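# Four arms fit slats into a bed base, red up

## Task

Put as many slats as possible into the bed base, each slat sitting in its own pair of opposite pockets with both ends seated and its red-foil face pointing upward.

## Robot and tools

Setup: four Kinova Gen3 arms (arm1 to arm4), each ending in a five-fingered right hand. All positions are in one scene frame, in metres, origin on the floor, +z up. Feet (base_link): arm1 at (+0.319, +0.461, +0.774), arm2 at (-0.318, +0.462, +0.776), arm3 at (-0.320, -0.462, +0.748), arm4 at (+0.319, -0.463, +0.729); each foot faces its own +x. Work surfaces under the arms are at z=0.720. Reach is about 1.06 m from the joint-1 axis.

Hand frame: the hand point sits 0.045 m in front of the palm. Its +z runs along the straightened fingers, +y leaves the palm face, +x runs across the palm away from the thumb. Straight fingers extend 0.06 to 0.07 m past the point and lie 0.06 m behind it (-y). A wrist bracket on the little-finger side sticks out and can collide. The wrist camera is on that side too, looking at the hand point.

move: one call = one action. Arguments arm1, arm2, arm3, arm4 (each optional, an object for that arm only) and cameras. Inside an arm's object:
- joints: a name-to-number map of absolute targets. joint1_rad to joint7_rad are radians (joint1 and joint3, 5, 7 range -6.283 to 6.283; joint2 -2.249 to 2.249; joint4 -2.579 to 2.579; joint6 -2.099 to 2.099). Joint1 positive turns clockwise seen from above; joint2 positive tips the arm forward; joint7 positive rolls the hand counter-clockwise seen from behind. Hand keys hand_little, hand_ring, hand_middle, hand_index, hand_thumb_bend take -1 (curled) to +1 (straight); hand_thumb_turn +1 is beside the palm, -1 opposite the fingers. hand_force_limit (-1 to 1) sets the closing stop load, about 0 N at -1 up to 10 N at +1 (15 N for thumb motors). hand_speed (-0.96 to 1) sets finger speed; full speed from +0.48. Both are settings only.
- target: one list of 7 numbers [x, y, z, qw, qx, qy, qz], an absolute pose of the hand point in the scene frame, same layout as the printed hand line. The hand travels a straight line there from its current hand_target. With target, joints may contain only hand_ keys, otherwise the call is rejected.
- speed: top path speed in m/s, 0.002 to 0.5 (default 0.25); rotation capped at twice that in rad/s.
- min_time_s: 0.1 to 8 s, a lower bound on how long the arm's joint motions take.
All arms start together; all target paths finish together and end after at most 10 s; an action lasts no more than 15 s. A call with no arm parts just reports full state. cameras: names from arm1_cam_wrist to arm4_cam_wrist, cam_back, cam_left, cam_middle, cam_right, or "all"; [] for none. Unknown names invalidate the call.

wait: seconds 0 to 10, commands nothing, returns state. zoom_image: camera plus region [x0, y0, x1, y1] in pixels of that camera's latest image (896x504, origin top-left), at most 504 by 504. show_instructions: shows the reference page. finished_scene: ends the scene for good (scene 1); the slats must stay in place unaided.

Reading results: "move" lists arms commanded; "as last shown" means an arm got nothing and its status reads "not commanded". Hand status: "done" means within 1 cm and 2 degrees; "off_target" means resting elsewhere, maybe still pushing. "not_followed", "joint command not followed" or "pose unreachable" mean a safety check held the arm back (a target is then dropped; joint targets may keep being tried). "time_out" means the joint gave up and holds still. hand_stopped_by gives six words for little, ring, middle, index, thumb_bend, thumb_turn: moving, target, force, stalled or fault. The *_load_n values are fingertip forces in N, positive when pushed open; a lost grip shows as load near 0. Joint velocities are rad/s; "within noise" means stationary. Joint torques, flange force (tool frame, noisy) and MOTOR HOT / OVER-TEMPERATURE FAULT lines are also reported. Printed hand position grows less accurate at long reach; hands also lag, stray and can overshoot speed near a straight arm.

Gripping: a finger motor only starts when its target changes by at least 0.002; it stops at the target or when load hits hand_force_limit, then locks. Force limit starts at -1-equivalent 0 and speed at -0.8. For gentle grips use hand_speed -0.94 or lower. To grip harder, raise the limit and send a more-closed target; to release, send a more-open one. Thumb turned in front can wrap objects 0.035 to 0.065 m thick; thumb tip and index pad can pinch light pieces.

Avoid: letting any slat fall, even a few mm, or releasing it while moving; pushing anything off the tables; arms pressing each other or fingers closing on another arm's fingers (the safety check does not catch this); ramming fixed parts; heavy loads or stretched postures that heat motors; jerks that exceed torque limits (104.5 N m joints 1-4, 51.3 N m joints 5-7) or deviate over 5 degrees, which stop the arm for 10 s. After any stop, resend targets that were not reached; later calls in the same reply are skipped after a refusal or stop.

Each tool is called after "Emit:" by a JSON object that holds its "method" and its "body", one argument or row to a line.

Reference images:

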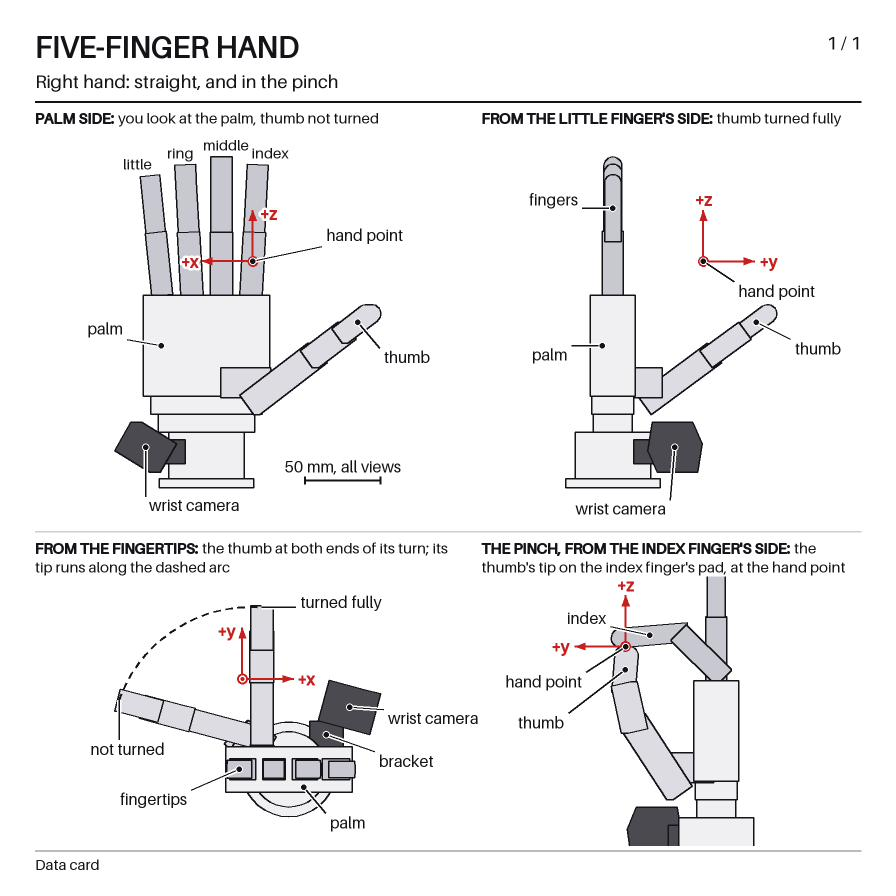

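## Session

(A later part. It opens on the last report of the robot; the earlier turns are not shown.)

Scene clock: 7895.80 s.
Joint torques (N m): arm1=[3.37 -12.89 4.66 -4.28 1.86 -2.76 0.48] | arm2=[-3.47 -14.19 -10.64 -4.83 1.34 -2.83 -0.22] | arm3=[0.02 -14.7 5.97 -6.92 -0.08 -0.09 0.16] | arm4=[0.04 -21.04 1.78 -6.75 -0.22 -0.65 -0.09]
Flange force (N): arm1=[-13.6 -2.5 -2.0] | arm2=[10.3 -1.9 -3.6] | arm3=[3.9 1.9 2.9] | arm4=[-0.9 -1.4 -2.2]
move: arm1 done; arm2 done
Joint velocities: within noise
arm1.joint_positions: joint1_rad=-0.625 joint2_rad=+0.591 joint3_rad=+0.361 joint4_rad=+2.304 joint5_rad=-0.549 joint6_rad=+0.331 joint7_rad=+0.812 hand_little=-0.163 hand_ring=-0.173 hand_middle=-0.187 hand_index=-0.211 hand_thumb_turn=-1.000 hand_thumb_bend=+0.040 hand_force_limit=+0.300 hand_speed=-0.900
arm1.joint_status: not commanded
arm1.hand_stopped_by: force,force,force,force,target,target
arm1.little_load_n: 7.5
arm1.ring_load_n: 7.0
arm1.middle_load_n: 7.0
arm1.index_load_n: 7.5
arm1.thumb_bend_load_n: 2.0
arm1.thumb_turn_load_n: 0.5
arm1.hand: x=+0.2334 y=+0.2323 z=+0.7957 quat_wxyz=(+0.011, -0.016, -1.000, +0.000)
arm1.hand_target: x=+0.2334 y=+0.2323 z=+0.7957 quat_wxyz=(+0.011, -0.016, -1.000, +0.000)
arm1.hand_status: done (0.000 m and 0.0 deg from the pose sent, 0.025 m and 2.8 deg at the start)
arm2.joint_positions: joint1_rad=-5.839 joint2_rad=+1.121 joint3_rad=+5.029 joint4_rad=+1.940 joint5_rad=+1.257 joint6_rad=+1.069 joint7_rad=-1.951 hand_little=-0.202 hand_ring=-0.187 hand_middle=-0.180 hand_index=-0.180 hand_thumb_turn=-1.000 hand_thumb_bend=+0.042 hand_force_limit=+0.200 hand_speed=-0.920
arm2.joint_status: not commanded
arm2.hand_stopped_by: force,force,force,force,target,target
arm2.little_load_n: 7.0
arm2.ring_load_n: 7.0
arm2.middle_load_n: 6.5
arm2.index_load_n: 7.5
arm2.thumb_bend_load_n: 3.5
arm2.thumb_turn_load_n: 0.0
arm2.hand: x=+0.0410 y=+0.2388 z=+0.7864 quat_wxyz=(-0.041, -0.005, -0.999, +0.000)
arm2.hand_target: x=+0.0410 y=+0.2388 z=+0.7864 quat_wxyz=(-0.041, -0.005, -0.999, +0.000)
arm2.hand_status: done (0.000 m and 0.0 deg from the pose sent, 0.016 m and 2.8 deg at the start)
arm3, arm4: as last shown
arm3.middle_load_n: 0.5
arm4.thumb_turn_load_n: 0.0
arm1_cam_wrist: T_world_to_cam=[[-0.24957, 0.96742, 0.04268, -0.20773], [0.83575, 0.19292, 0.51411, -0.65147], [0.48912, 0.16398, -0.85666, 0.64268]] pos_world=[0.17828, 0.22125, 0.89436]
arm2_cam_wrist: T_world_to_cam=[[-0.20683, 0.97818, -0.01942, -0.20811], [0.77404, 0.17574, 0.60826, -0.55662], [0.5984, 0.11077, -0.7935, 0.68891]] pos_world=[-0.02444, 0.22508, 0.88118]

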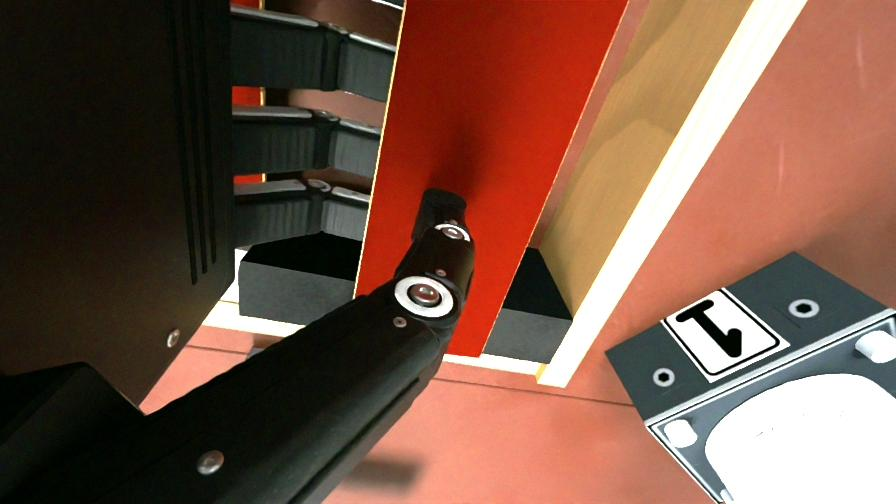

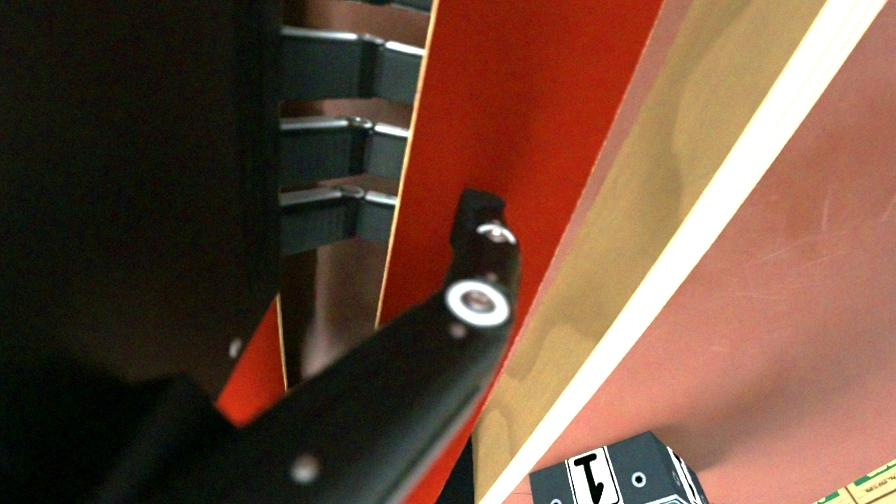

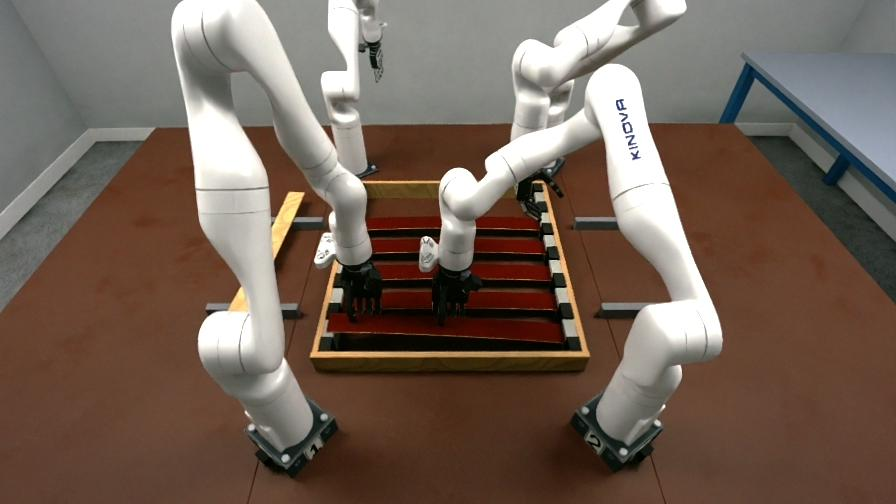

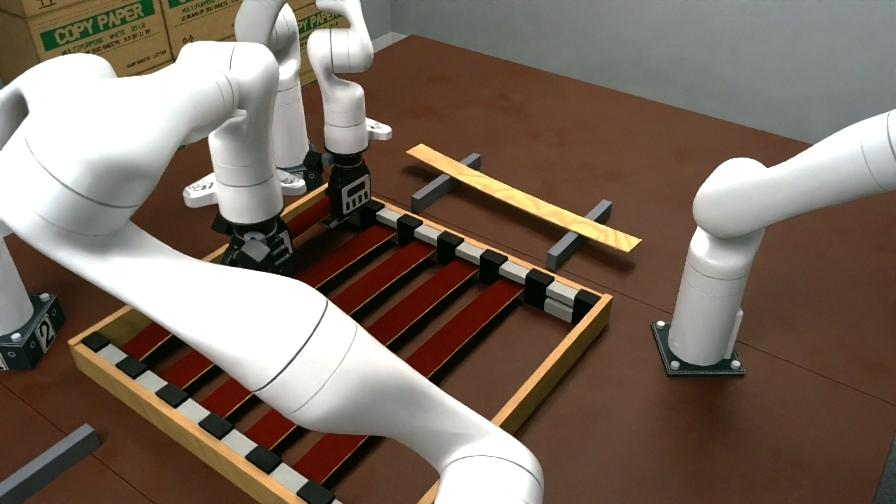

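Emit:
{"method": "move", "body": {
  "arm1": {"joints": {"hand_little": -0.42, "hand_ring": -0.42, "hand_middle": -0.42, "hand_index": -0.42, "hand_force_limit": 0.4, "hand_speed": -0.9}},
  "arm2": {"joints": {"hand_thumb_bend": 0.3, "hand_speed": -0.6}},
  "cameras": []
}}

Emit:
{"method": "move", "body": {
  "arm1": {"target": [0.2330, 0.2310, 0.7975, -0.0523, 0.01569, 0.99851, 0.0008], "speed": 0.05},
  "arm2": {"target": [0.0400, 0.2380, 0.8000, 0.0410, 0.00523, 0.99914, -0.0002], "speed": 0.05},
  "cameras": ["arm1_cam_wrist", "arm2_cam_wrist", "cam_back"]
}}

Scene clock: 7961.90 s.
Joint torques (N m): arm1=[0.97 -12.14 0.8 -2.12 0.34 -0.12 -0.19] | arm2=[-0.95 -14.65 -8.33 -1.66 0.47 -0.27 0.35] | arm3=[0.14 -14.74 5.95 -7.06 -0.1 -0.05 0.17] | arm4=[0.06 -21.01 1.77 -6.75 -0.21 -0.65 -0.1]
Flange force (N): arm1=[-2.9 -2.8 -4.8] | arm2=[-0.5 -1.9 0.6] | arm3=[4.6 2.5 3.2] | arm4=[-0.9 -1.4 -2.3]
move: arm1 off_target; arm2 done
Joint velocities: within noise
arm1.joint_positions: joint1_rad=-0.625 joint2_rad=+0.592 joint3_rad=+0.361 joint4_rad=+2.304 joint5_rad=-0.549 joint6_rad=+0.331 joint7_rad=+0.812 hand_little=-0.163 hand_ring=-0.180 hand_middle=-0.194 hand_index=-0.211 hand_thumb_turn=-1.000 hand_thumb_bend=+0.040 hand_force_limit=+0.400 hand_speed=-0.900
arm1.joint_status: hand_little off_target (ended at -0.163, target -0.420); hand_ring off_target (ended at -0.180, target -0.420); hand_middle off_target (ended at -0.194, target -0.420); hand_index off_target (ended at -0.211, target -0.420); the others done
arm1.hand_stopped_by: force,force,force,force,target,target
arm1.little_load_n: 5.0
arm1.ring_load_n: 6.5
arm1.middle_load_n: 7.5
arm1.index_load_n: 8.0
arm1.thumb_bend_load_n: 2.0
arm1.thumb_turn_load_n: 0.5
arm1.hand: x=+0.2334 y=+0.2323 z=+0.7957 quat_wxyz=(+0.011, -0.016, -1.000, +0.000)
arm1.hand_target: x=+0.2334 y=+0.2323 z=+0.7957 quat_wxyz=(+0.011, -0.016, -1.000, +0.000)
arm1.hand_status: not commanded
arm2.joint_positions: joint1_rad=-5.839 joint2_rad=+1.121 joint3_rad=+5.029 joint4_rad=+1.940 joint5_rad=+1.257 joint6_rad=+1.069 joint7_rad=-1.951 hand_little=-0.203 hand_ring=-0.188 hand_middle=-0.180 hand_index=-0.180 hand_thumb_turn=-1.000 hand_thumb_bend=+0.300 hand_force_limit=+0.200 hand_speed=-0.600
arm2.joint_status: all done
arm2.hand_stopped_by: force,force,force,force,target,target
arm2.little_load_n: 0.0
arm2.ring_load_n: 0.0
arm2.middle_load_n: 0.0
arm2.index_load_n: 0.0
arm2.thumb_bend_load_n: -0.5
arm2.thumb_turn_load_n: 0.0
arm2.hand: x=+0.0410 y=+0.2388 z=+0.7864 quat_wxyz=(-0.041, -0.005, -0.999, +0.000)
arm2.hand_target: x=+0.0410 y=+0.2388 z=+0.7864 quat_wxyz=(-0.041, -0.005, -0.999, +0.000)
arm2.hand_status: not commanded
arm3, arm4: as last shown
arm3.little_load_n: 0.5
arm3.middle_load_n: 0.0
arm4.thumb_bend_load_n: -0.5

Scene clock: 7963.23 s.
Joint torques (N m): arm1=[-0.12 -11.39 -0.09 -2.64 0.35 -0.48 0] | arm2=[-0.45 -16.26 -9.57 -1.34 -0.3 0.32 0.48] | arm3=[0.07 -14.67 5.94 -7.06 -0.11 -0.08 0.12] | arm4=[0.05 -21.03 1.78 -6.75 -0.23 -0.63 -0.11]
Flange force (N): arm1=[-0.2 -1.3 -9.3] | arm2=[-3.2 -2.6 8.7] | arm3=[4.7 2.2 3.1] | arm4=[-0.9 -1.4 -2.2]
move: arm1 done; arm2 done
Joint velocities: within noise
arm1.joint_positions: joint1_rad=-0.784 joint2_rad=+0.598 joint3_rad=+0.465 joint4_rad=+2.325 joint5_rad=-0.521 joint6_rad=+0.300 joint7_rad=+0.717 hand_little=-0.163 hand_ring=-0.180 hand_middle=-0.194 hand_index=-0.211 hand_thumb_turn=-1.000 hand_thumb_bend=+0.040 hand_force_limit=+0.400 hand_speed=-0.900
arm1.joint_status: not commanded
arm1.hand_stopped_by: force,force,force,force,target,target
arm1.little_load_n: 8.0
arm1.ring_load_n: 7.5
arm1.middle_load_n: 7.5
arm1.index_load_n: 7.0
arm1.thumb_bend_load_n: 1.5
arm1.thumb_turn_load_n: 0.0
arm1.hand: x=+0.2330 y=+0.2310 z=+0.7975 quat_wxyz=(+0.052, -0.016, -0.999, -0.001)
arm1.hand_target: x=+0.2330 y=+0.2310 z=+0.7975 quat_wxyz=(+0.052, -0.016, -0.999, -0.001)
arm1.hand_status: done (0.000 m and 0.0 deg from the pose sent, 0.002 m and 4.7 deg at the start)
arm2.joint_positions: joint1_rad=-5.827 joint2_rad=+1.099 joint3_rad=+5.005 joint4_rad=+1.935 joint5_rad=+1.224 joint6_rad=+1.087 joint7_rad=-1.931 hand_little=-0.202 hand_ring=-0.188 hand_middle=-0.180 hand_index=-0.180 hand_thumb_turn=-1.000 hand_thumb_bend=+0.300 hand_force_limit=+0.200 hand_speed=-0.600
arm2.joint_status: not commanded
arm2.hand_stopped_by: force,force,force,force,target,target
arm2.little_load_n: 4.0
arm2.ring_load_n: 0.5
arm2.middle_load_n: 0.0
arm2.index_load_n: 3.5
arm2.thumb_bend_load_n: 0.0
arm2.thumb_turn_load_n: 0.0
arm2.hand: x=+0.0400 y=+0.2380 z=+0.8000 quat_wxyz=(-0.041, -0.005, -0.999, +0.000)
arm2.hand_target: x=+0.0400 y=+0.2380 z=+0.8000 quat_wxyz=(-0.041, -0.005, -0.999, +0.000)
arm2.hand_status: done (0.000 m and 0.0 deg from the pose sent, 0.014 m and 0.0 deg at the start)
arm3, arm4: as last shown
arm3.little_load_n: 0.0
arm3.ring_load_n: 0.5
arm3.thumb_bend_load_n: -0.5
arm4.thumb_bend_load_n: 0.0
arm1_cam_wrist: T_world_to_cam=[[-0.24514, 0.96728, 0.06538, -0.2258], [0.87503, 0.19172, 0.44449, -0.60523], [0.41741, 0.16617, -0.8934, 0.69019]] pos_world=[0.18615, 0.21976, 0.90039]
arm2_cam_wrist: T_world_to_cam=[[-0.20683, 0.97818, -0.01942, -0.20727], [0.77404, 0.17574, 0.60826, -0.56398], [0.5984, 0.11077, -0.7935, 0.70039]] pos_world=[-0.02544, 0.22428, 0.89478]

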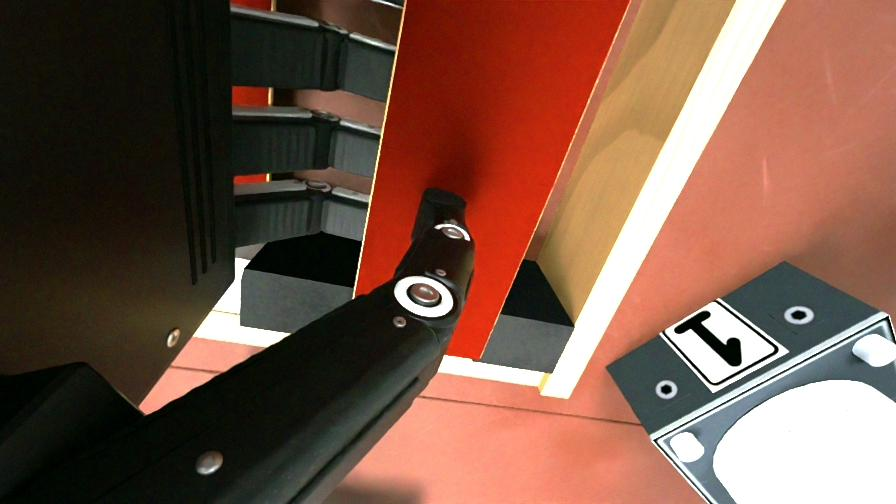

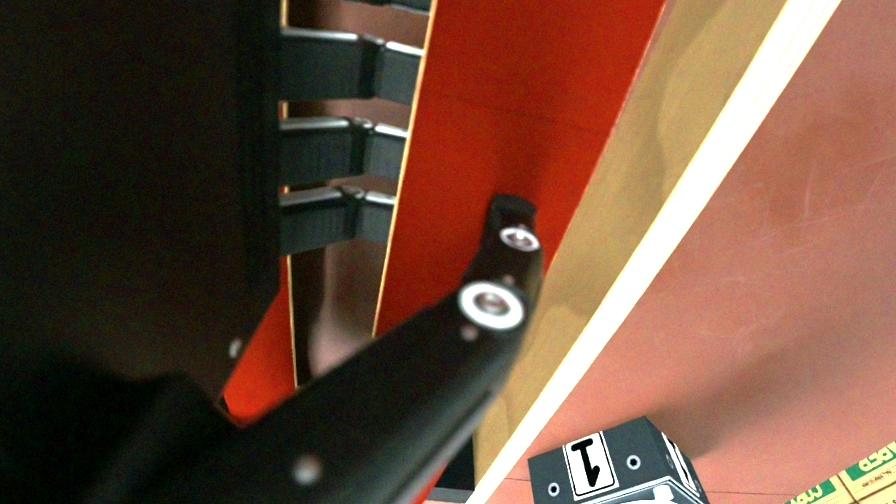

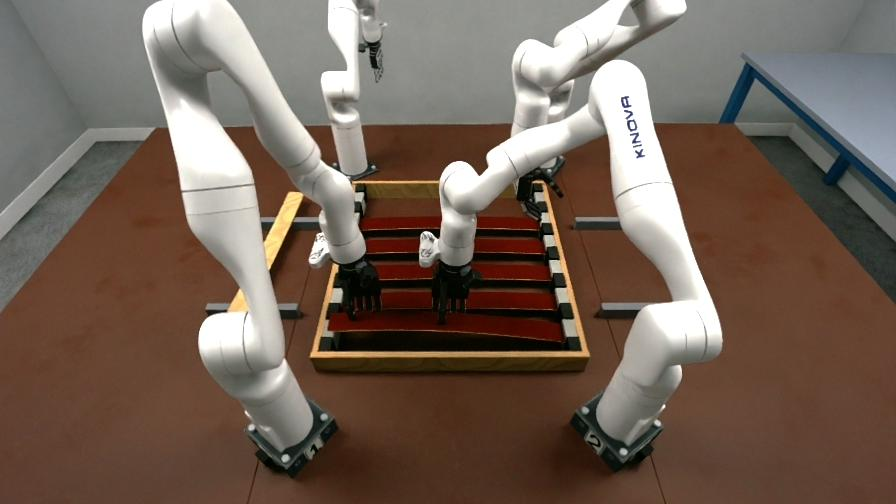

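Emit:
{"method": "move", "body": {
  "arm1": {"target": [0.2305, 0.2300, 0.801, -0.1132, 0.01561, 0.99345, 0.0018], "speed": 0.06},
  "arm2": {"target": [0.0385, 0.2375, 0.8185, 0.0437, 0.00523, 0.99903, -0.0002], "speed": 0.06},
  "cameras": []
}}

Emit:
{"method": "move", "body": {
  "arm1": {"target": [0.2225, 0.2290, 0.804, -0.1692, 0.01548, 0.98546, 0.0027], "speed": 0.06},
  "arm2": {"target": [0.0330, 0.2370, 0.8390, 0.0393, 0.00523, 0.99921, -0.0002], "speed": 0.06},
  "cameras": ["arm1_cam_wrist", "arm2_cam_wrist", "cam_back"]
}}

Scene clock: 7978.97 s.
Joint torques (N m): arm1=[-0.5 -10.17 0.32 -3.67 0.6 -1.73 0.24] | arm2=[-0.44 -18.61 -12.47 -2.47 -1.04 -0.03 0.54] | arm3=[0.11 -14.74 5.96 -7.03 -0.09 -0.06 0.16] | arm4=[0.03 -21.04 1.77 -6.73 -0.24 -0.62 -0.08]
Flange force (N): arm1=[1.1 0.9 -14.9] | arm2=[-3.5 -3.1 19.7] | arm3=[4.4 2.3 3.2] | arm4=[-0.9 -1.4 -2.2]
move: arm1 done; arm2 done
Joint velocities: within noise
arm1.joint_positions: joint1_rad=-1.020 joint2_rad=+0.635 joint3_rad=+0.631 joint4_rad=+2.346 joint5_rad=-0.487 joint6_rad=+0.278 joint7_rad=+0.589 hand_little=-0.162 hand_ring=-0.180 hand_middle=-0.194 hand_index=-0.211 hand_thumb_turn=-1.000 hand_thumb_bend=+0.040 hand_force_limit=+0.400 hand_speed=-0.900
arm1.joint_status: not commanded
arm1.hand_stopped_by: force,force,force,force,target,target
arm1.little_load_n: 13.0
arm1.ring_load_n: 10.0
arm1.middle_load_n: 7.0
arm1.index_load_n: 5.0
arm1.thumb_bend_load_n: 1.5
arm1.thumb_turn_load_n: 0.0
arm1.hand: x=+0.2305 y=+0.2300 z=+0.8010 quat_wxyz=(+0.113, -0.016, -0.993, -0.002)
arm1.hand_target: x=+0.2305 y=+0.2300 z=+0.8010 quat_wxyz=(+0.113, -0.016, -0.993, -0.002)
arm1.hand_status: done (0.000 m and 0.0 deg from the pose sent, 0.004 m and 7.0 deg at the start)
arm2.joint_positions: joint1_rad=-5.806 joint2_rad=+1.069 joint3_rad=+4.971 joint4_rad=+1.932 joint5_rad=+1.184 joint6_rad=+1.105 joint7_rad=-1.907 hand_little=-0.202 hand_ring=-0.188 hand_middle=-0.180 hand_index=-0.180 hand_thumb_turn=-1.000 hand_thumb_bend=+0.300 hand_force_limit=+0.200 hand_speed=-0.600
arm2.joint_status: not commanded
arm2.hand_stopped_by: force,force,force,force,target,target
arm2.little_load_n: 7.5
arm2.ring_load_n: 0.5
arm2.middle_load_n: 2.5
arm2.index_load_n: 10.5
arm2.thumb_bend_load_n: -0.5
arm2.thumb_turn_load_n: 0.0
arm2.hand: x=+0.0385 y=+0.2375 z=+0.8185 quat_wxyz=(-0.044, -0.005, -0.999, +0.000)
arm2.hand_target: x=+0.0385 y=+0.2375 z=+0.8185 quat_wxyz=(-0.044, -0.005, -0.999, +0.000)
arm2.hand_status: done (0.000 m and 0.0 deg from the pose sent, 0.019 m and 0.3 deg at the start)
arm3, arm4: as last shown
arm3.ring_load_n: 0.0
arm3.thumb_bend_load_n: 0.0

Scene clock: 7980.43 s.
Joint torques (N m): arm1=[-0.07 -8.69 0.76 -5.37 0.49 -3.44 0.19] | arm2=[0.05 -22.97 -16.28 -2.01 -3.27 1.64 1.16] | arm3=[0.05 -14.65 6 -6.98 -0.1 -0.03 0.24] | arm4=[0.07 -21.01 1.78 -6.7 -0.22 -0.62 -0.11]
Flange force (N): arm1=[2.5 4.5 -25.1] | arm2=[-9.9 -6.1 41.7] | arm3=[4.2 2.2 3.0] | arm4=[-1.0 -1.3 -2.2]
move: arm1 done; arm2 done
Joint velocities: within noise
arm1.joint_positions: joint1_rad=-1.198 joint2_rad=+0.700 joint3_rad=+0.766 joint4_rad=+2.355 joint5_rad=-0.468 joint6_rad=+0.270 joint7_rad=+0.500 hand_little=-0.162 hand_ring=-0.180 hand_middle=-0.194 hand_index=-0.211 hand_thumb_turn=-1.000 hand_thumb_bend=+0.040 hand_force_limit=+0.400 hand_speed=-0.900
arm1.joint_status: not commanded
arm1.hand_stopped_by: force,force,force,force,target,target
arm1.little_load_n: 13.5
arm1.ring_load_n: 10.0
arm1.middle_load_n: 6.0
arm1.index_load_n: 4.0
arm1.thumb_bend_load_n: 2.0
arm1.thumb_turn_load_n: 0.0
arm1.hand: x=+0.2225 y=+0.2290 z=+0.8040 quat_wxyz=(+0.169, -0.015, -0.985, -0.003)
arm1.hand_target: x=+0.2225 y=+0.2290 z=+0.8040 quat_wxyz=(+0.169, -0.015, -0.985, -0.003)
arm1.hand_status: done (0.000 m and 0.0 deg from the pose sent, 0.009 m and 6.5 deg at the start)
arm2.joint_positions: joint1_rad=-5.785 joint2_rad=+1.033 joint3_rad=+4.935 joint4_rad=+1.922 joint5_rad=+1.131 joint6_rad=+1.140 joint7_rad=-1.875 hand_little=-0.201 hand_ring=-0.187 hand_middle=-0.180 hand_index=-0.179 hand_thumb_turn=-1.000 hand_thumb_bend=+0.300 hand_force_limit=+0.200 hand_speed=-0.600
arm2.joint_status: not commanded
arm2.hand_stopped_by: force,force,force,force,target,target
arm2.little_load_n: 16.5
arm2.ring_load_n: 2.0
arm2.middle_load_n: 3.5
arm2.index_load_n: 16.5
arm2.thumb_bend_load_n: 0.0
arm2.thumb_turn_load_n: 0.0
arm2.hand: x=+0.0330 y=+0.2370 z=+0.8390 quat_wxyz=(-0.039, -0.005, -0.999, +0.000)
arm2.hand_target: x=+0.0330 y=+0.2370 z=+0.8390 quat_wxyz=(-0.039, -0.005, -0.999, +0.000)
arm2.hand_status: done (0.000 m and 0.0 deg from the pose sent, 0.021 m and 0.5 deg at the start)
arm3.joint_positions: joint1_rad=-1.023 joint2_rad=+0.818 joint3_rad=+1.332 joint4_rad=+1.636 joint5_rad=-0.818 joint6_rad=+1.337 joint7_rad=-0.550 hand_little=+0.300 hand_ring=+0.300 hand_middle=+0.300 hand_index=+0.300 hand_thumb_turn=-1.000 hand_thumb_bend=+0.800 hand_force_limit=+0.000 hand_speed=+0.200
arm3.joint_status: not commanded
arm3.hand_stopped_by: target,target,target,target,target,target
arm3.little_load_n: 0.0
arm3.ring_load_n: 0.0
arm3.middle_load_n: 0.0
arm3.index_load_n: 0.0
arm3.thumb_bend_load_n: 0.0
arm3.thumb_turn_load_n: 0.0
arm3.hand: x=-0.2260 y=+0.0101 z=+0.9406 quat_wxyz=(-0.008, +0.707, -0.707, -0.004)
arm3.hand_target: x=-0.2260 y=+0.0101 z=+0.9406 quat_wxyz=(-0.008, +0.707, -0.707, -0.004)
arm3.hand_status: not commanded
arm4.joint_positions: joint1_rad=+3.778 joint2_rad=+0.900 joint3_rad=+0.000 joint4_rad=+1.300 joint5_rad=+0.000 joint6_rad=+0.600 joint7_rad=-1.821 hand_little=+1.000 hand_ring=+1.000 hand_middle=+1.000 hand_index=+1.000 hand_thumb_turn=+1.000 hand_thumb_bend=+1.000 hand_force_limit=+0.000 hand_speed=-0.800
arm4.joint_status: not commanded
arm4.hand_stopped_by: target,target,target,target,target,target
arm4.little_load_n: 0.0
arm4.ring_load_n: 0.0
arm4.middle_load_n: 0.0
arm4.index_load_n: 0.0
arm4.thumb_bend_load_n: 0.0
arm4.thumb_turn_load_n: 0.0
arm4.hand: x=+0.3472 y=-1.1959 z=+0.8062 quat_wxyz=(-0.132, -0.777, -0.606, +0.111)
arm4.hand_target: x=+0.3472 y=-1.1959 z=+0.8062 quat_wxyz=(-0.132, -0.777, -0.606, +0.111)
arm4.hand_status: not commanded
arm1_cam_wrist: T_world_to_cam=[[-0.22227, 0.96654, 0.12802, -0.28215], [0.95471, 0.18913, 0.22968, -0.44299], [0.19779, 0.17327, -0.96481, 0.8053]] pos_world=[0.20093, 0.21696, 0.91483]
arm2_cam_wrist: T_world_to_cam=[[-0.20682, 0.9782, -0.01867, -0.20763], [0.77611, 0.17565, 0.60564, -0.57993], [0.59571, 0.11077, -0.79552, 0.73741]] pos_world=[-0.03213, 0.22328, 0.93397]

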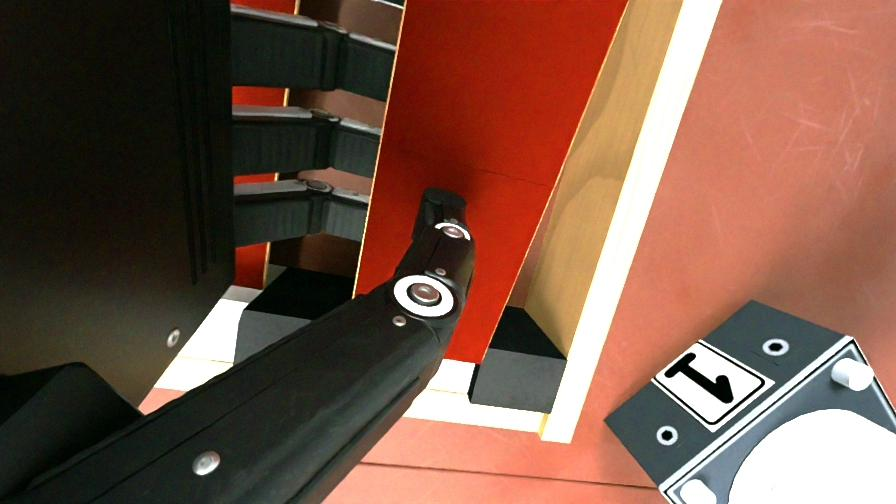

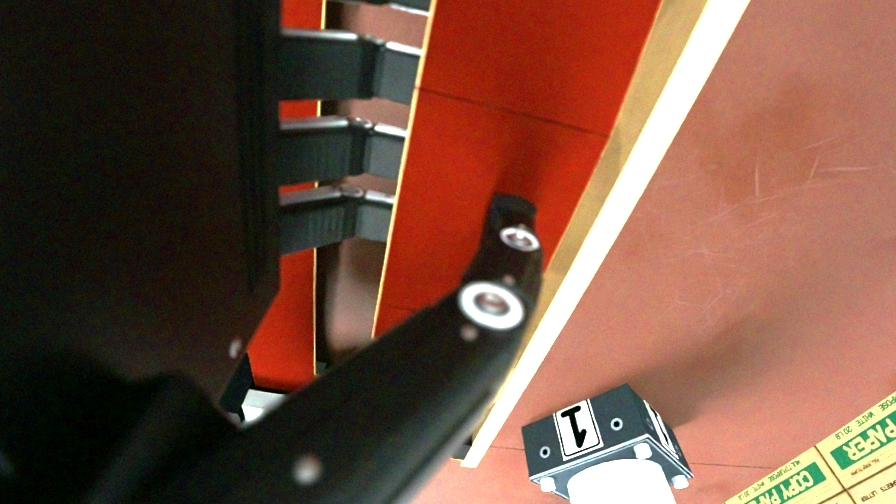

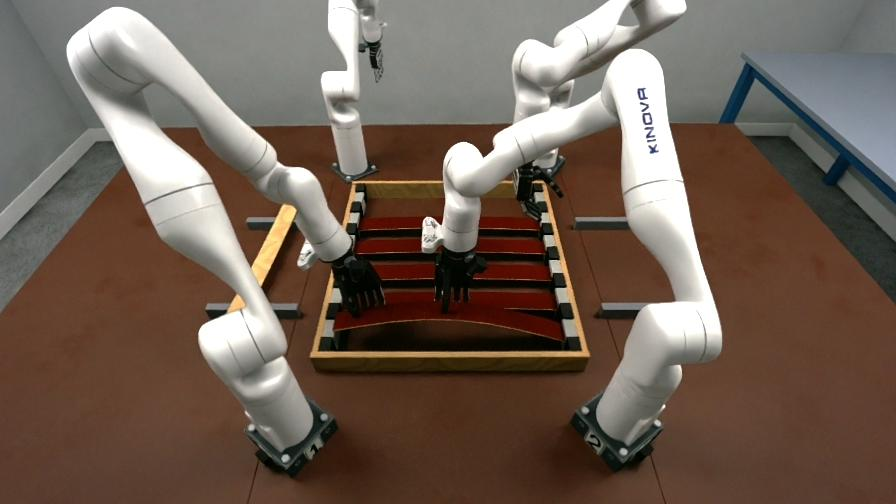

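Emit:
{"method": "move", "body": {
  "arm2": {"target": [0.0305, 0.2365, 0.8520, 0.0393, 0.00523, 0.99921, -0.0002], "speed": 0.05, "joints": {"hand_ring": -0.22, "hand_middle": -0.205, "hand_force_limit": 0.95, "hand_speed": -0.8}},
  "arm1": {"target": [0.2165, 0.2275, 0.8055, -0.2020, 0.01538, 0.97925, 0.0032], "speed": 0.05},
  "cameras": ["arm1_cam_wrist", "arm2_cam_wrist", "cam_back"]
}}

Emit:
{"method": "zoom_image", "body": {
  "camera": "arm1_cam_wrist",
  "region": [360, 240, 620, 440]
}}

Scene clock: 8015.93 s.
Joint torques (N m): arm1=[3.03 -6.27 3.89 -5.24 1.55 -5.26 0.61] | arm2=[-0.61 -23.9 -18.64 -3.52 -3.83 0.81 1.15] | arm3=[-0.02 -14.73 6.03 -7.01 -0.06 -0.08 0.21] | arm4=[0.03 -21.04 1.76 -6.75 -0.21 -0.61 -0.11]
Flange force (N): arm1=[-5.4 5.2 -34.9] | arm2=[-8.6 -7.4 47.4] | arm3=[4.0 2.0 3.2] | arm4=[-0.8 -1.5 -2.2]
move: arm1 done; arm2 done
Joint velocities: within noise
arm1.joint_positions: joint1_rad=-1.284 joint2_rad=+0.749 joint3_rad=+0.832 joint4_rad=+2.354 joint5_rad=-0.462 joint6_rad=+0.270 joint7_rad=+0.456 hand_little=-0.162 hand_ring=-0.180 hand_middle=-0.194 hand_index=-0.211 hand_thumb_turn=-1.000 hand_thumb_bend=+0.041 hand_force_limit=+0.400 hand_speed=-0.900
arm1.joint_status: not commanded
arm1.hand_stopped_by: force,force,force,force,target,target
arm1.little_load_n: 11.5
arm1.ring_load_n: 8.5
arm1.middle_load_n: 5.0
arm1.index_load_n: 3.5
arm1.thumb_bend_load_n: 3.0
arm1.thumb_turn_load_n: 0.0
arm1.hand: x=+0.2165 y=+0.2275 z=+0.8055 quat_wxyz=(+0.202, -0.015, -0.979, -0.003)
arm1.hand_target: x=+0.2165 y=+0.2275 z=+0.8055 quat_wxyz=(+0.202, -0.015, -0.979, -0.003)
arm1.hand_status: done (0.000 m and 0.0 deg from the pose sent, 0.006 m and 3.8 deg at the start)
arm2.joint_positions: joint1_rad=-5.769 joint2_rad=+1.012 joint3_rad=+4.912 joint4_rad=+1.916 joint5_rad=+1.101 joint6_rad=+1.158 joint7_rad=-1.856 hand_little=-0.201 hand_ring=-0.217 hand_middle=-0.200 hand_index=-0.179 hand_thumb_turn=-1.000 hand_thumb_bend=+0.300 hand_force_limit=+0.950 hand_speed=-0.800
arm2.joint_status: all done
arm2.hand_stopped_by: force,force,force,force,target,target
arm2.little_load_n: 12.5
arm2.ring_load_n: 7.5
arm2.middle_load_n: 11.0
arm2.index_load_n: 17.0
arm2.thumb_bend_load_n: 0.0
arm2.thumb_turn_load_n: 0.0
arm2.hand: x=+0.0305 y=+0.2365 z=+0.8520 quat_wxyz=(-0.039, -0.005, -0.999, +0.000)
arm2.hand_target: x=+0.0305 y=+0.2365 z=+0.8520 quat_wxyz=(-0.039, -0.005, -0.999, +0.000)
arm2.hand_status: done (0.000 m and 0.0 deg from the pose sent, 0.013 m and 0.0 deg at the start)
arm3, arm4: as last shown
arm1_cam_wrist: T_world_to_cam=[[-0.21327, 0.96624, 0.14455, -0.29735], [0.96791, 0.18883, 0.16582, -0.38866], [0.13292, 0.17527, -0.9755, 0.8304]] pos_world=[0.20239, 0.21516, 0.91749]
arm2_cam_wrist: T_world_to_cam=[[-0.2069, 0.97818, -0.01872, -0.20735], [0.77609, 0.17575, 0.60564, -0.58579], [0.59571, 0.11077, -0.79552, 0.74929]] pos_world=[-0.03463, 0.22278, 0.94697]

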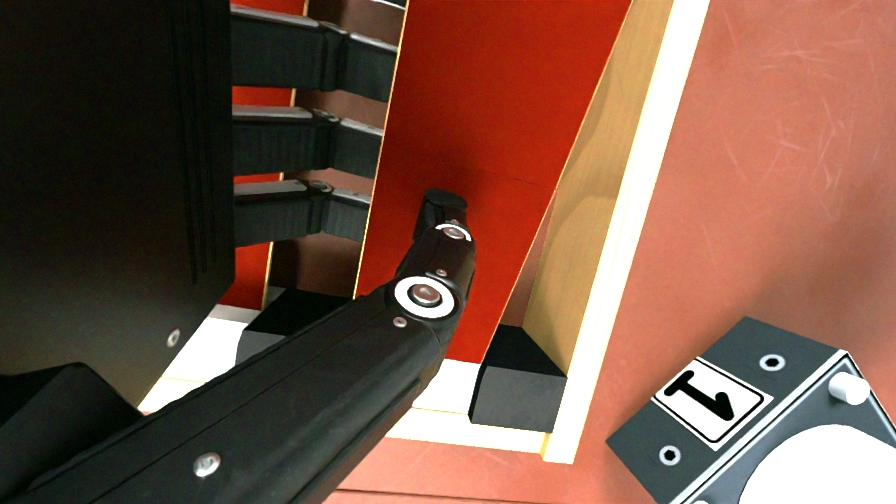

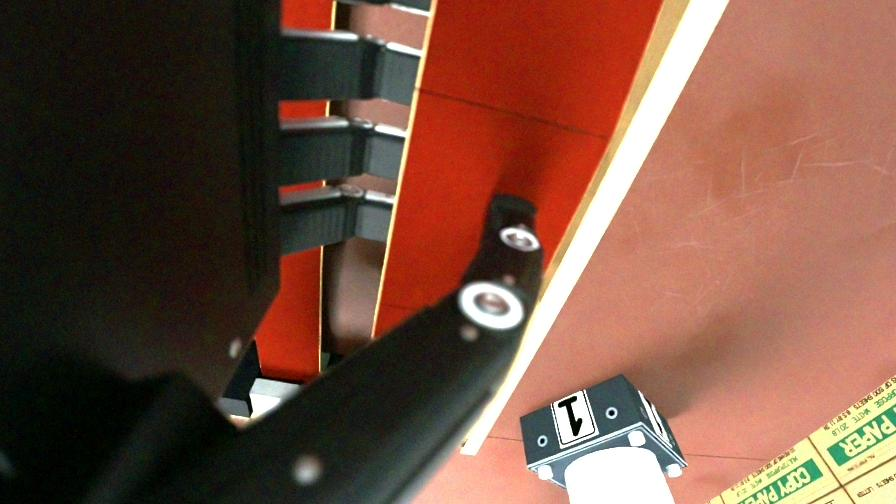

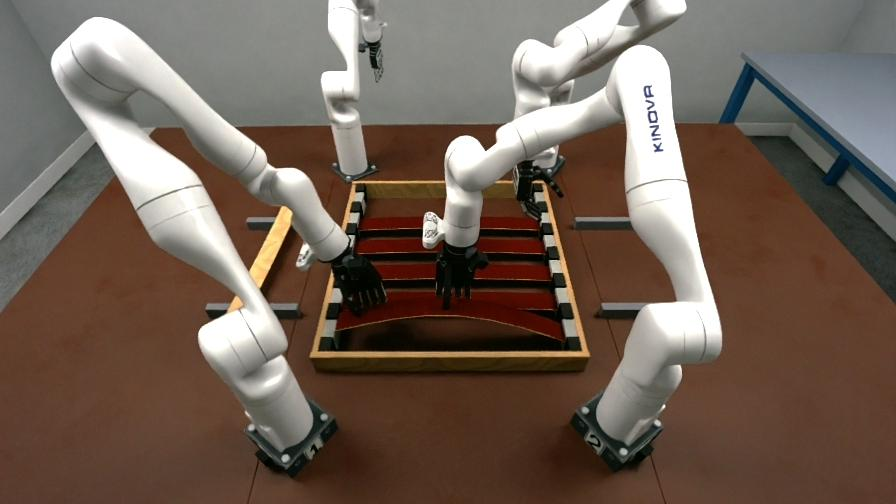

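Scaled by 1.938 from the camera's image (finer frame: 1280x720).

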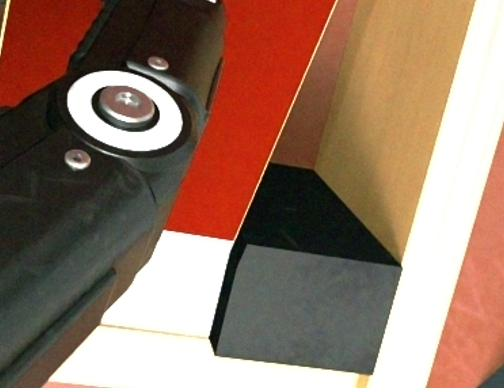

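Emit:
{"method": "move", "body": {
  "arm2": {"target": [0.0300, 0.2395, 0.8430, 0.0393, 0.00523, 0.99921, -0.0002], "speed": 0.05},
  "arm1": {"target": [0.2165, 0.2305, 0.7880, -0.20788, 0.01537, 0.97803, 0.0033], "speed": 0.05},
  "cameras": ["arm1_cam_wrist", "arm2_cam_wrist", "cam_back"]
}}

Emit:
{"method": "zoom_image", "body": {
  "camera": "arm1_cam_wrist",
  "region": [360, 240, 620, 440]
}}

Scene clock: 8062.17 s.
Joint torques (N m): arm1=[4.53 -5.05 3.69 -1.98 1.08 -3.78 0.3] | arm2=[4 -23.6 -13.66 0.13 -3.33 4.31 1.56] | arm3=[0.03 -14.59 5.97 -7.07 -0.08 -0.05 0.22] | arm4=[0.06 -21.02 1.77 -6.76 -0.2 -0.63 -0.1]
Flange force (N): arm1=[-5.3 -0.2 -41.2] | arm2=[-22.7 -3.7 45.2] | arm3=[4.6 2.3 3.1] | arm4=[-0.8 -1.4 -2.3]
move: arm1 done; arm2 done
Joint velocities: within noise
arm1.joint_positions: joint1_rad=-1.252 joint2_rad=+0.791 joint3_rad=+0.764 joint4_rad=+2.371 joint5_rad=-0.496 joint6_rad=+0.200 joint7_rad=+0.450 hand_little=-0.163 hand_ring=-0.180 hand_middle=-0.194 hand_index=-0.211 hand_thumb_turn=-1.000 hand_thumb_bend=+0.042 hand_force_limit=+0.400 hand_speed=-0.900
arm1.joint_status: not commanded
arm1.hand_stopped_by: force,force,force,force,target,target
arm1.little_load_n: 5.0
arm1.ring_load_n: 4.5
arm1.middle_load_n: 3.0
arm1.index_load_n: 4.0
arm1.thumb_bend_load_n: 8.5
arm1.thumb_turn_load_n: 0.5
arm1.hand: x=+0.2165 y=+0.2305 z=+0.7880 quat_wxyz=(+0.208, -0.015, -0.978, -0.003)
arm1.hand_target: x=+0.2165 y=+0.2305 z=+0.7880 quat_wxyz=(+0.208, -0.015, -0.978, -0.003)
arm1.hand_status: done (0.000 m and 0.0 deg from the pose sent, 0.018 m and 0.7 deg at the start)
arm2.joint_positions: joint1_rad=-5.777 joint2_rad=+1.023 joint3_rad=+4.926 joint4_rad=+1.932 joint5_rad=+1.122 joint6_rad=+1.141 joint7_rad=-1.877 hand_little=-0.202 hand_ring=-0.218 hand_middle=-0.200 hand_index=-0.178 hand_thumb_turn=-1.000 hand_thumb_bend=+0.300 hand_force_limit=+0.950 hand_speed=-0.800
arm2.joint_status: not commanded
arm2.hand_stopped_by: force,force,force,force,target,target
arm2.little_load_n: 2.0
arm2.ring_load_n: 2.5
arm2.middle_load_n: 12.0
arm2.index_load_n: 29.0
arm2.thumb_bend_load_n: 0.0
arm2.thumb_turn_load_n: 0.0
arm2.hand: x=+0.0300 y=+0.2395 z=+0.8430 quat_wxyz=(-0.039, -0.005, -0.999, +0.000)
arm2.hand_target: x=+0.0300 y=+0.2395 z=+0.8430 quat_wxyz=(-0.039, -0.005, -0.999, +0.000)
arm2.hand_status: done (0.000 m and 0.0 deg from the pose sent, 0.009 m and 0.0 deg at the start)
arm3, arm4: as last shown
arm3.thumb_turn_load_n: -0.5
arm1_cam_wrist: T_world_to_cam=[[-0.21139, 0.96623, 0.14739, -0.30041], [0.96984, 0.18864, 0.15434, -0.37763], [0.12133, 0.17557, -0.97696, 0.81643]] pos_world=[0.20368, 0.21816, 0.90018]
arm2_cam_wrist: T_world_to_cam=[[-0.20691, 0.97818, -0.01871, -0.21058], [0.77614, 0.17575, 0.60557, -0.58042], [0.59565, 0.11078, -0.79557, 0.74214]] pos_world=[-0.03513, 0.22578, 0.93797]

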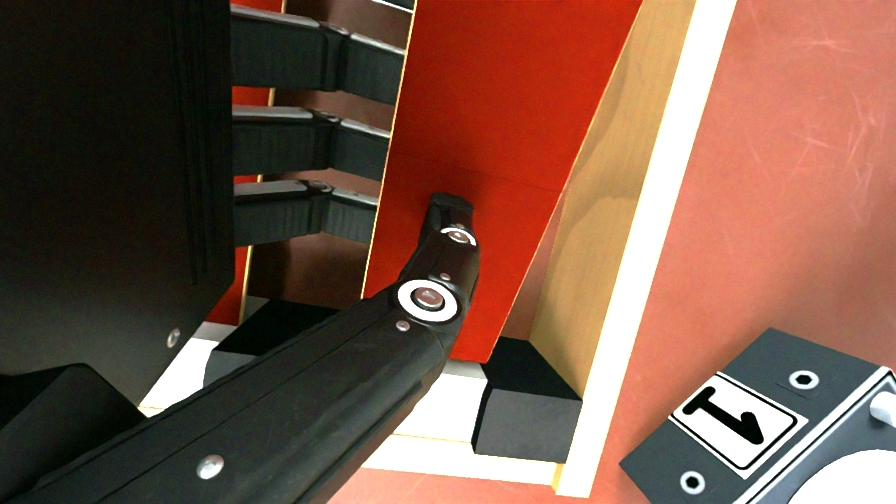

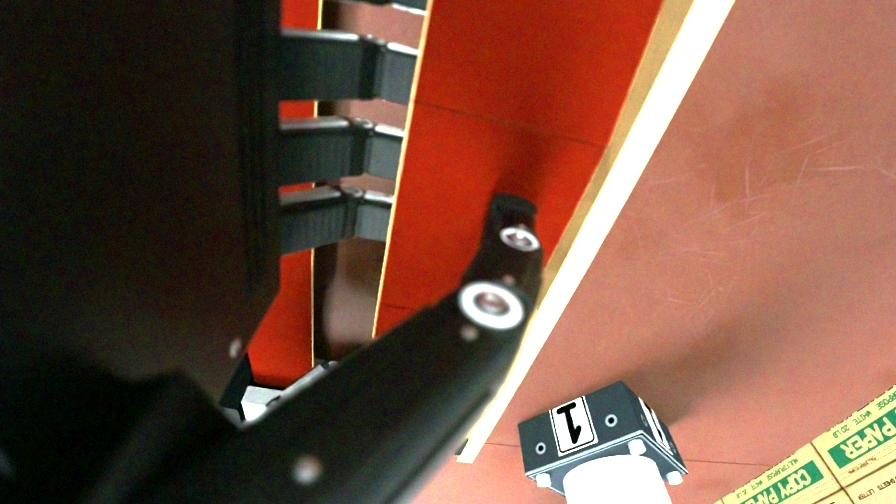

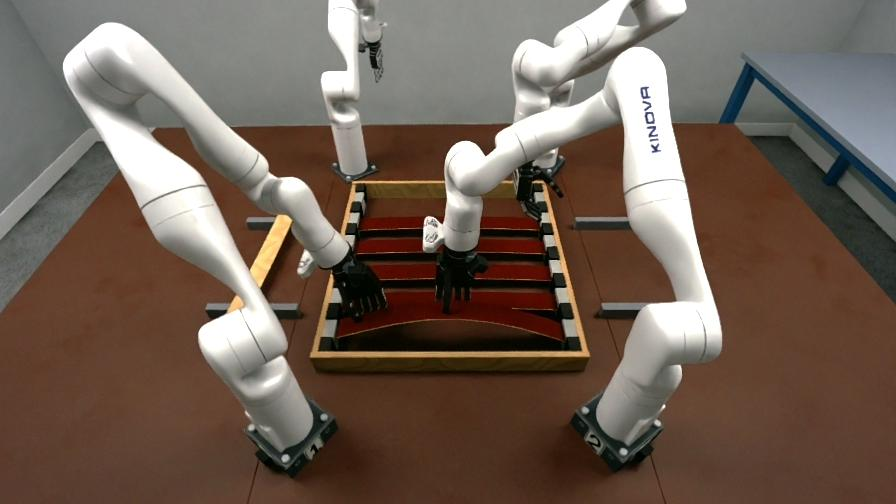

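Scaled by 1.938 from the camera's image (finer frame: 1280x720).

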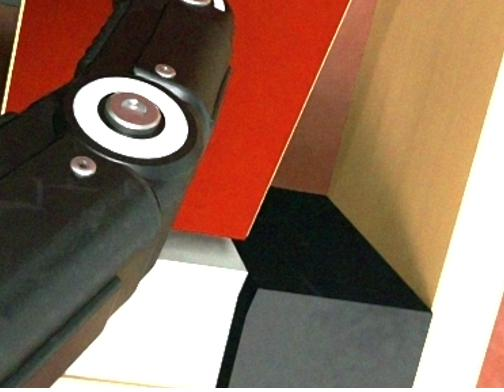

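Emit:
{"method": "move", "body": {
  "arm2": {"target": [0.0320, 0.2383, 0.8370, 0.01309, 0.00523, 0.9999, -0.0001], "speed": 0.04},
  "arm1": {"target": [0.2165, 0.2285, 0.7800, -0.20788, 0.01537, 0.97803, 0.0033], "speed": 0.04},
  "cameras": ["arm1_cam_wrist", "cam_back"]
}}

Emit:
{"method": "zoom_image", "body": {
  "camera": "arm1_cam_wrist",
  "region": [360, 240, 620, 440]
}}

Emit:
{"method": "zoom_image", "body": {
  "camera": "cam_back",
  "region": [300, 270, 600, 360]
}}

Scene clock: 8088.80 s.
Joint torques (N m): arm1=[5.52 -4.85 5.39 -1.23 1.51 -4.01 0.49] | arm2=[2.27 -25.61 -15.49 -3.77 -1.82 2.86 1.62] | arm3=[0.12 -14.66 6.04 -6.91 -0.04 -0.05 0.22] | arm4=[0.04 -21.05 1.8 -6.74 -0.22 -0.63 -0.11]
Flange force (N): arm1=[-9.7 -1.3 -39.4] | arm2=[-13.7 0.5 43.8] | arm3=[3.9 2.3 3.0] | arm4=[-0.9 -1.4 -2.2]
move: arm1 done; arm2 done
Joint velocities: within noise
arm1.joint_positions: joint1_rad=-1.231 joint2_rad=+0.809 joint3_rad=+0.732 joint4_rad=+2.366 joint5_rad=-0.508 joint6_rad=+0.178 joint7_rad=+0.449 hand_little=-0.163 hand_ring=-0.180 hand_middle=-0.194 hand_index=-0.211 hand_thumb_turn=-1.000 hand_thumb_bend=+0.042 hand_force_limit=+0.400 hand_speed=-0.900
arm1.joint_status: not commanded
arm1.hand_stopped_by: force,force,force,force,target,target
arm1.little_load_n: 3.5
arm1.ring_load_n: 3.0
arm1.middle_load_n: 2.5
arm1.index_load_n: 4.0
arm1.thumb_bend_load_n: 10.0
arm1.thumb_turn_load_n: 2.5
arm1.hand: x=+0.2165 y=+0.2285 z=+0.7800 quat_wxyz=(+0.208, -0.015, -0.978, -0.003)
arm1.hand_target: x=+0.2165 y=+0.2285 z=+0.7800 quat_wxyz=(+0.208, -0.015, -0.978, -0.003)
arm1.hand_status: done (0.000 m and 0.0 deg from the pose sent, 0.008 m and 0.0 deg at the start)
arm2.joint_positions: joint1_rad=-5.828 joint2_rad=+1.033 joint3_rad=+4.954 joint4_rad=+1.886 joint5_rad=+1.104 joint6_rad=+1.191 joint7_rad=-1.869 hand_little=-0.202 hand_ring=-0.217 hand_middle=-0.200 hand_index=-0.178 hand_thumb_turn=-1.000 hand_thumb_bend=+0.300 hand_force_limit=+0.950 hand_speed=-0.800
arm2.joint_status: not commanded
arm2.hand_stopped_by: force,force,force,force,target,target
arm2.little_load_n: 8.5
arm2.ring_load_n: 6.0
arm2.middle_load_n: 10.0
arm2.index_load_n: 20.0
arm2.thumb_bend_load_n: 0.0
arm2.thumb_turn_load_n: 0.0
arm2.hand: x=+0.0320 y=+0.2383 z=+0.8370 quat_wxyz=(-0.013, -0.005, -1.000, +0.000)
arm2.hand_target: x=+0.0320 y=+0.2383 z=+0.8370 quat_wxyz=(-0.013, -0.005, -1.000, +0.000)
arm2.hand_status: done (0.000 m and 0.0 deg from the pose sent, 0.006 m and 3.0 deg at the start)
arm3, arm4: as last shown
arm1_cam_wrist: T_world_to_cam=[[-0.21146, 0.96622, 0.1473, -0.29721], [0.96984, 0.18874, 0.15424, -0.37595], [0.12123, 0.17547, -0.97699, 0.80903]] pos_world=[0.20368, 0.21616, 0.89218]

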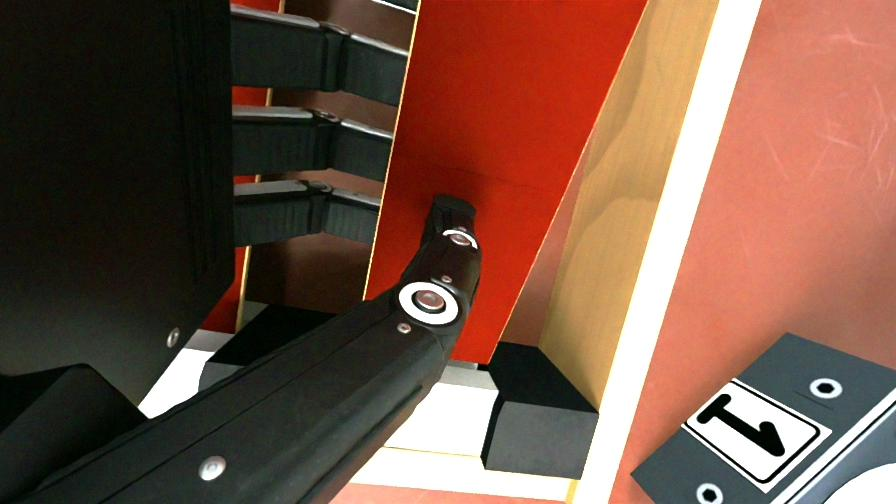

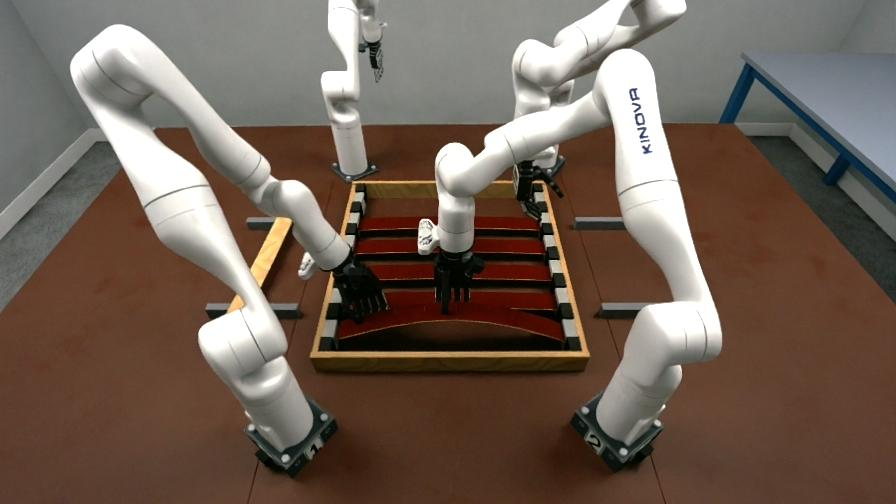

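Scaled by 1.938 from the camera's image (finer frame: 1280x720).

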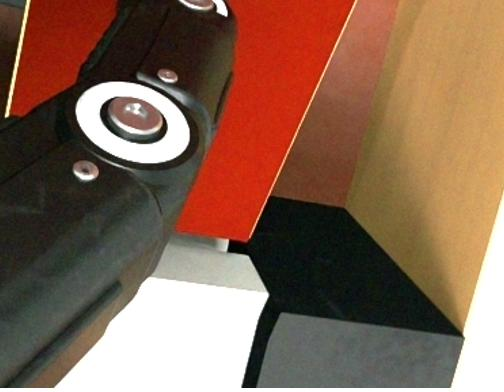

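Scaled by 1.680 from the camera's image (finer frame: 1280x720).

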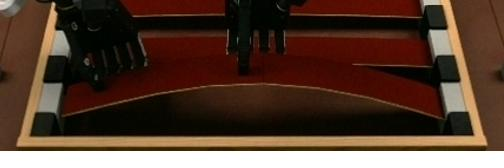

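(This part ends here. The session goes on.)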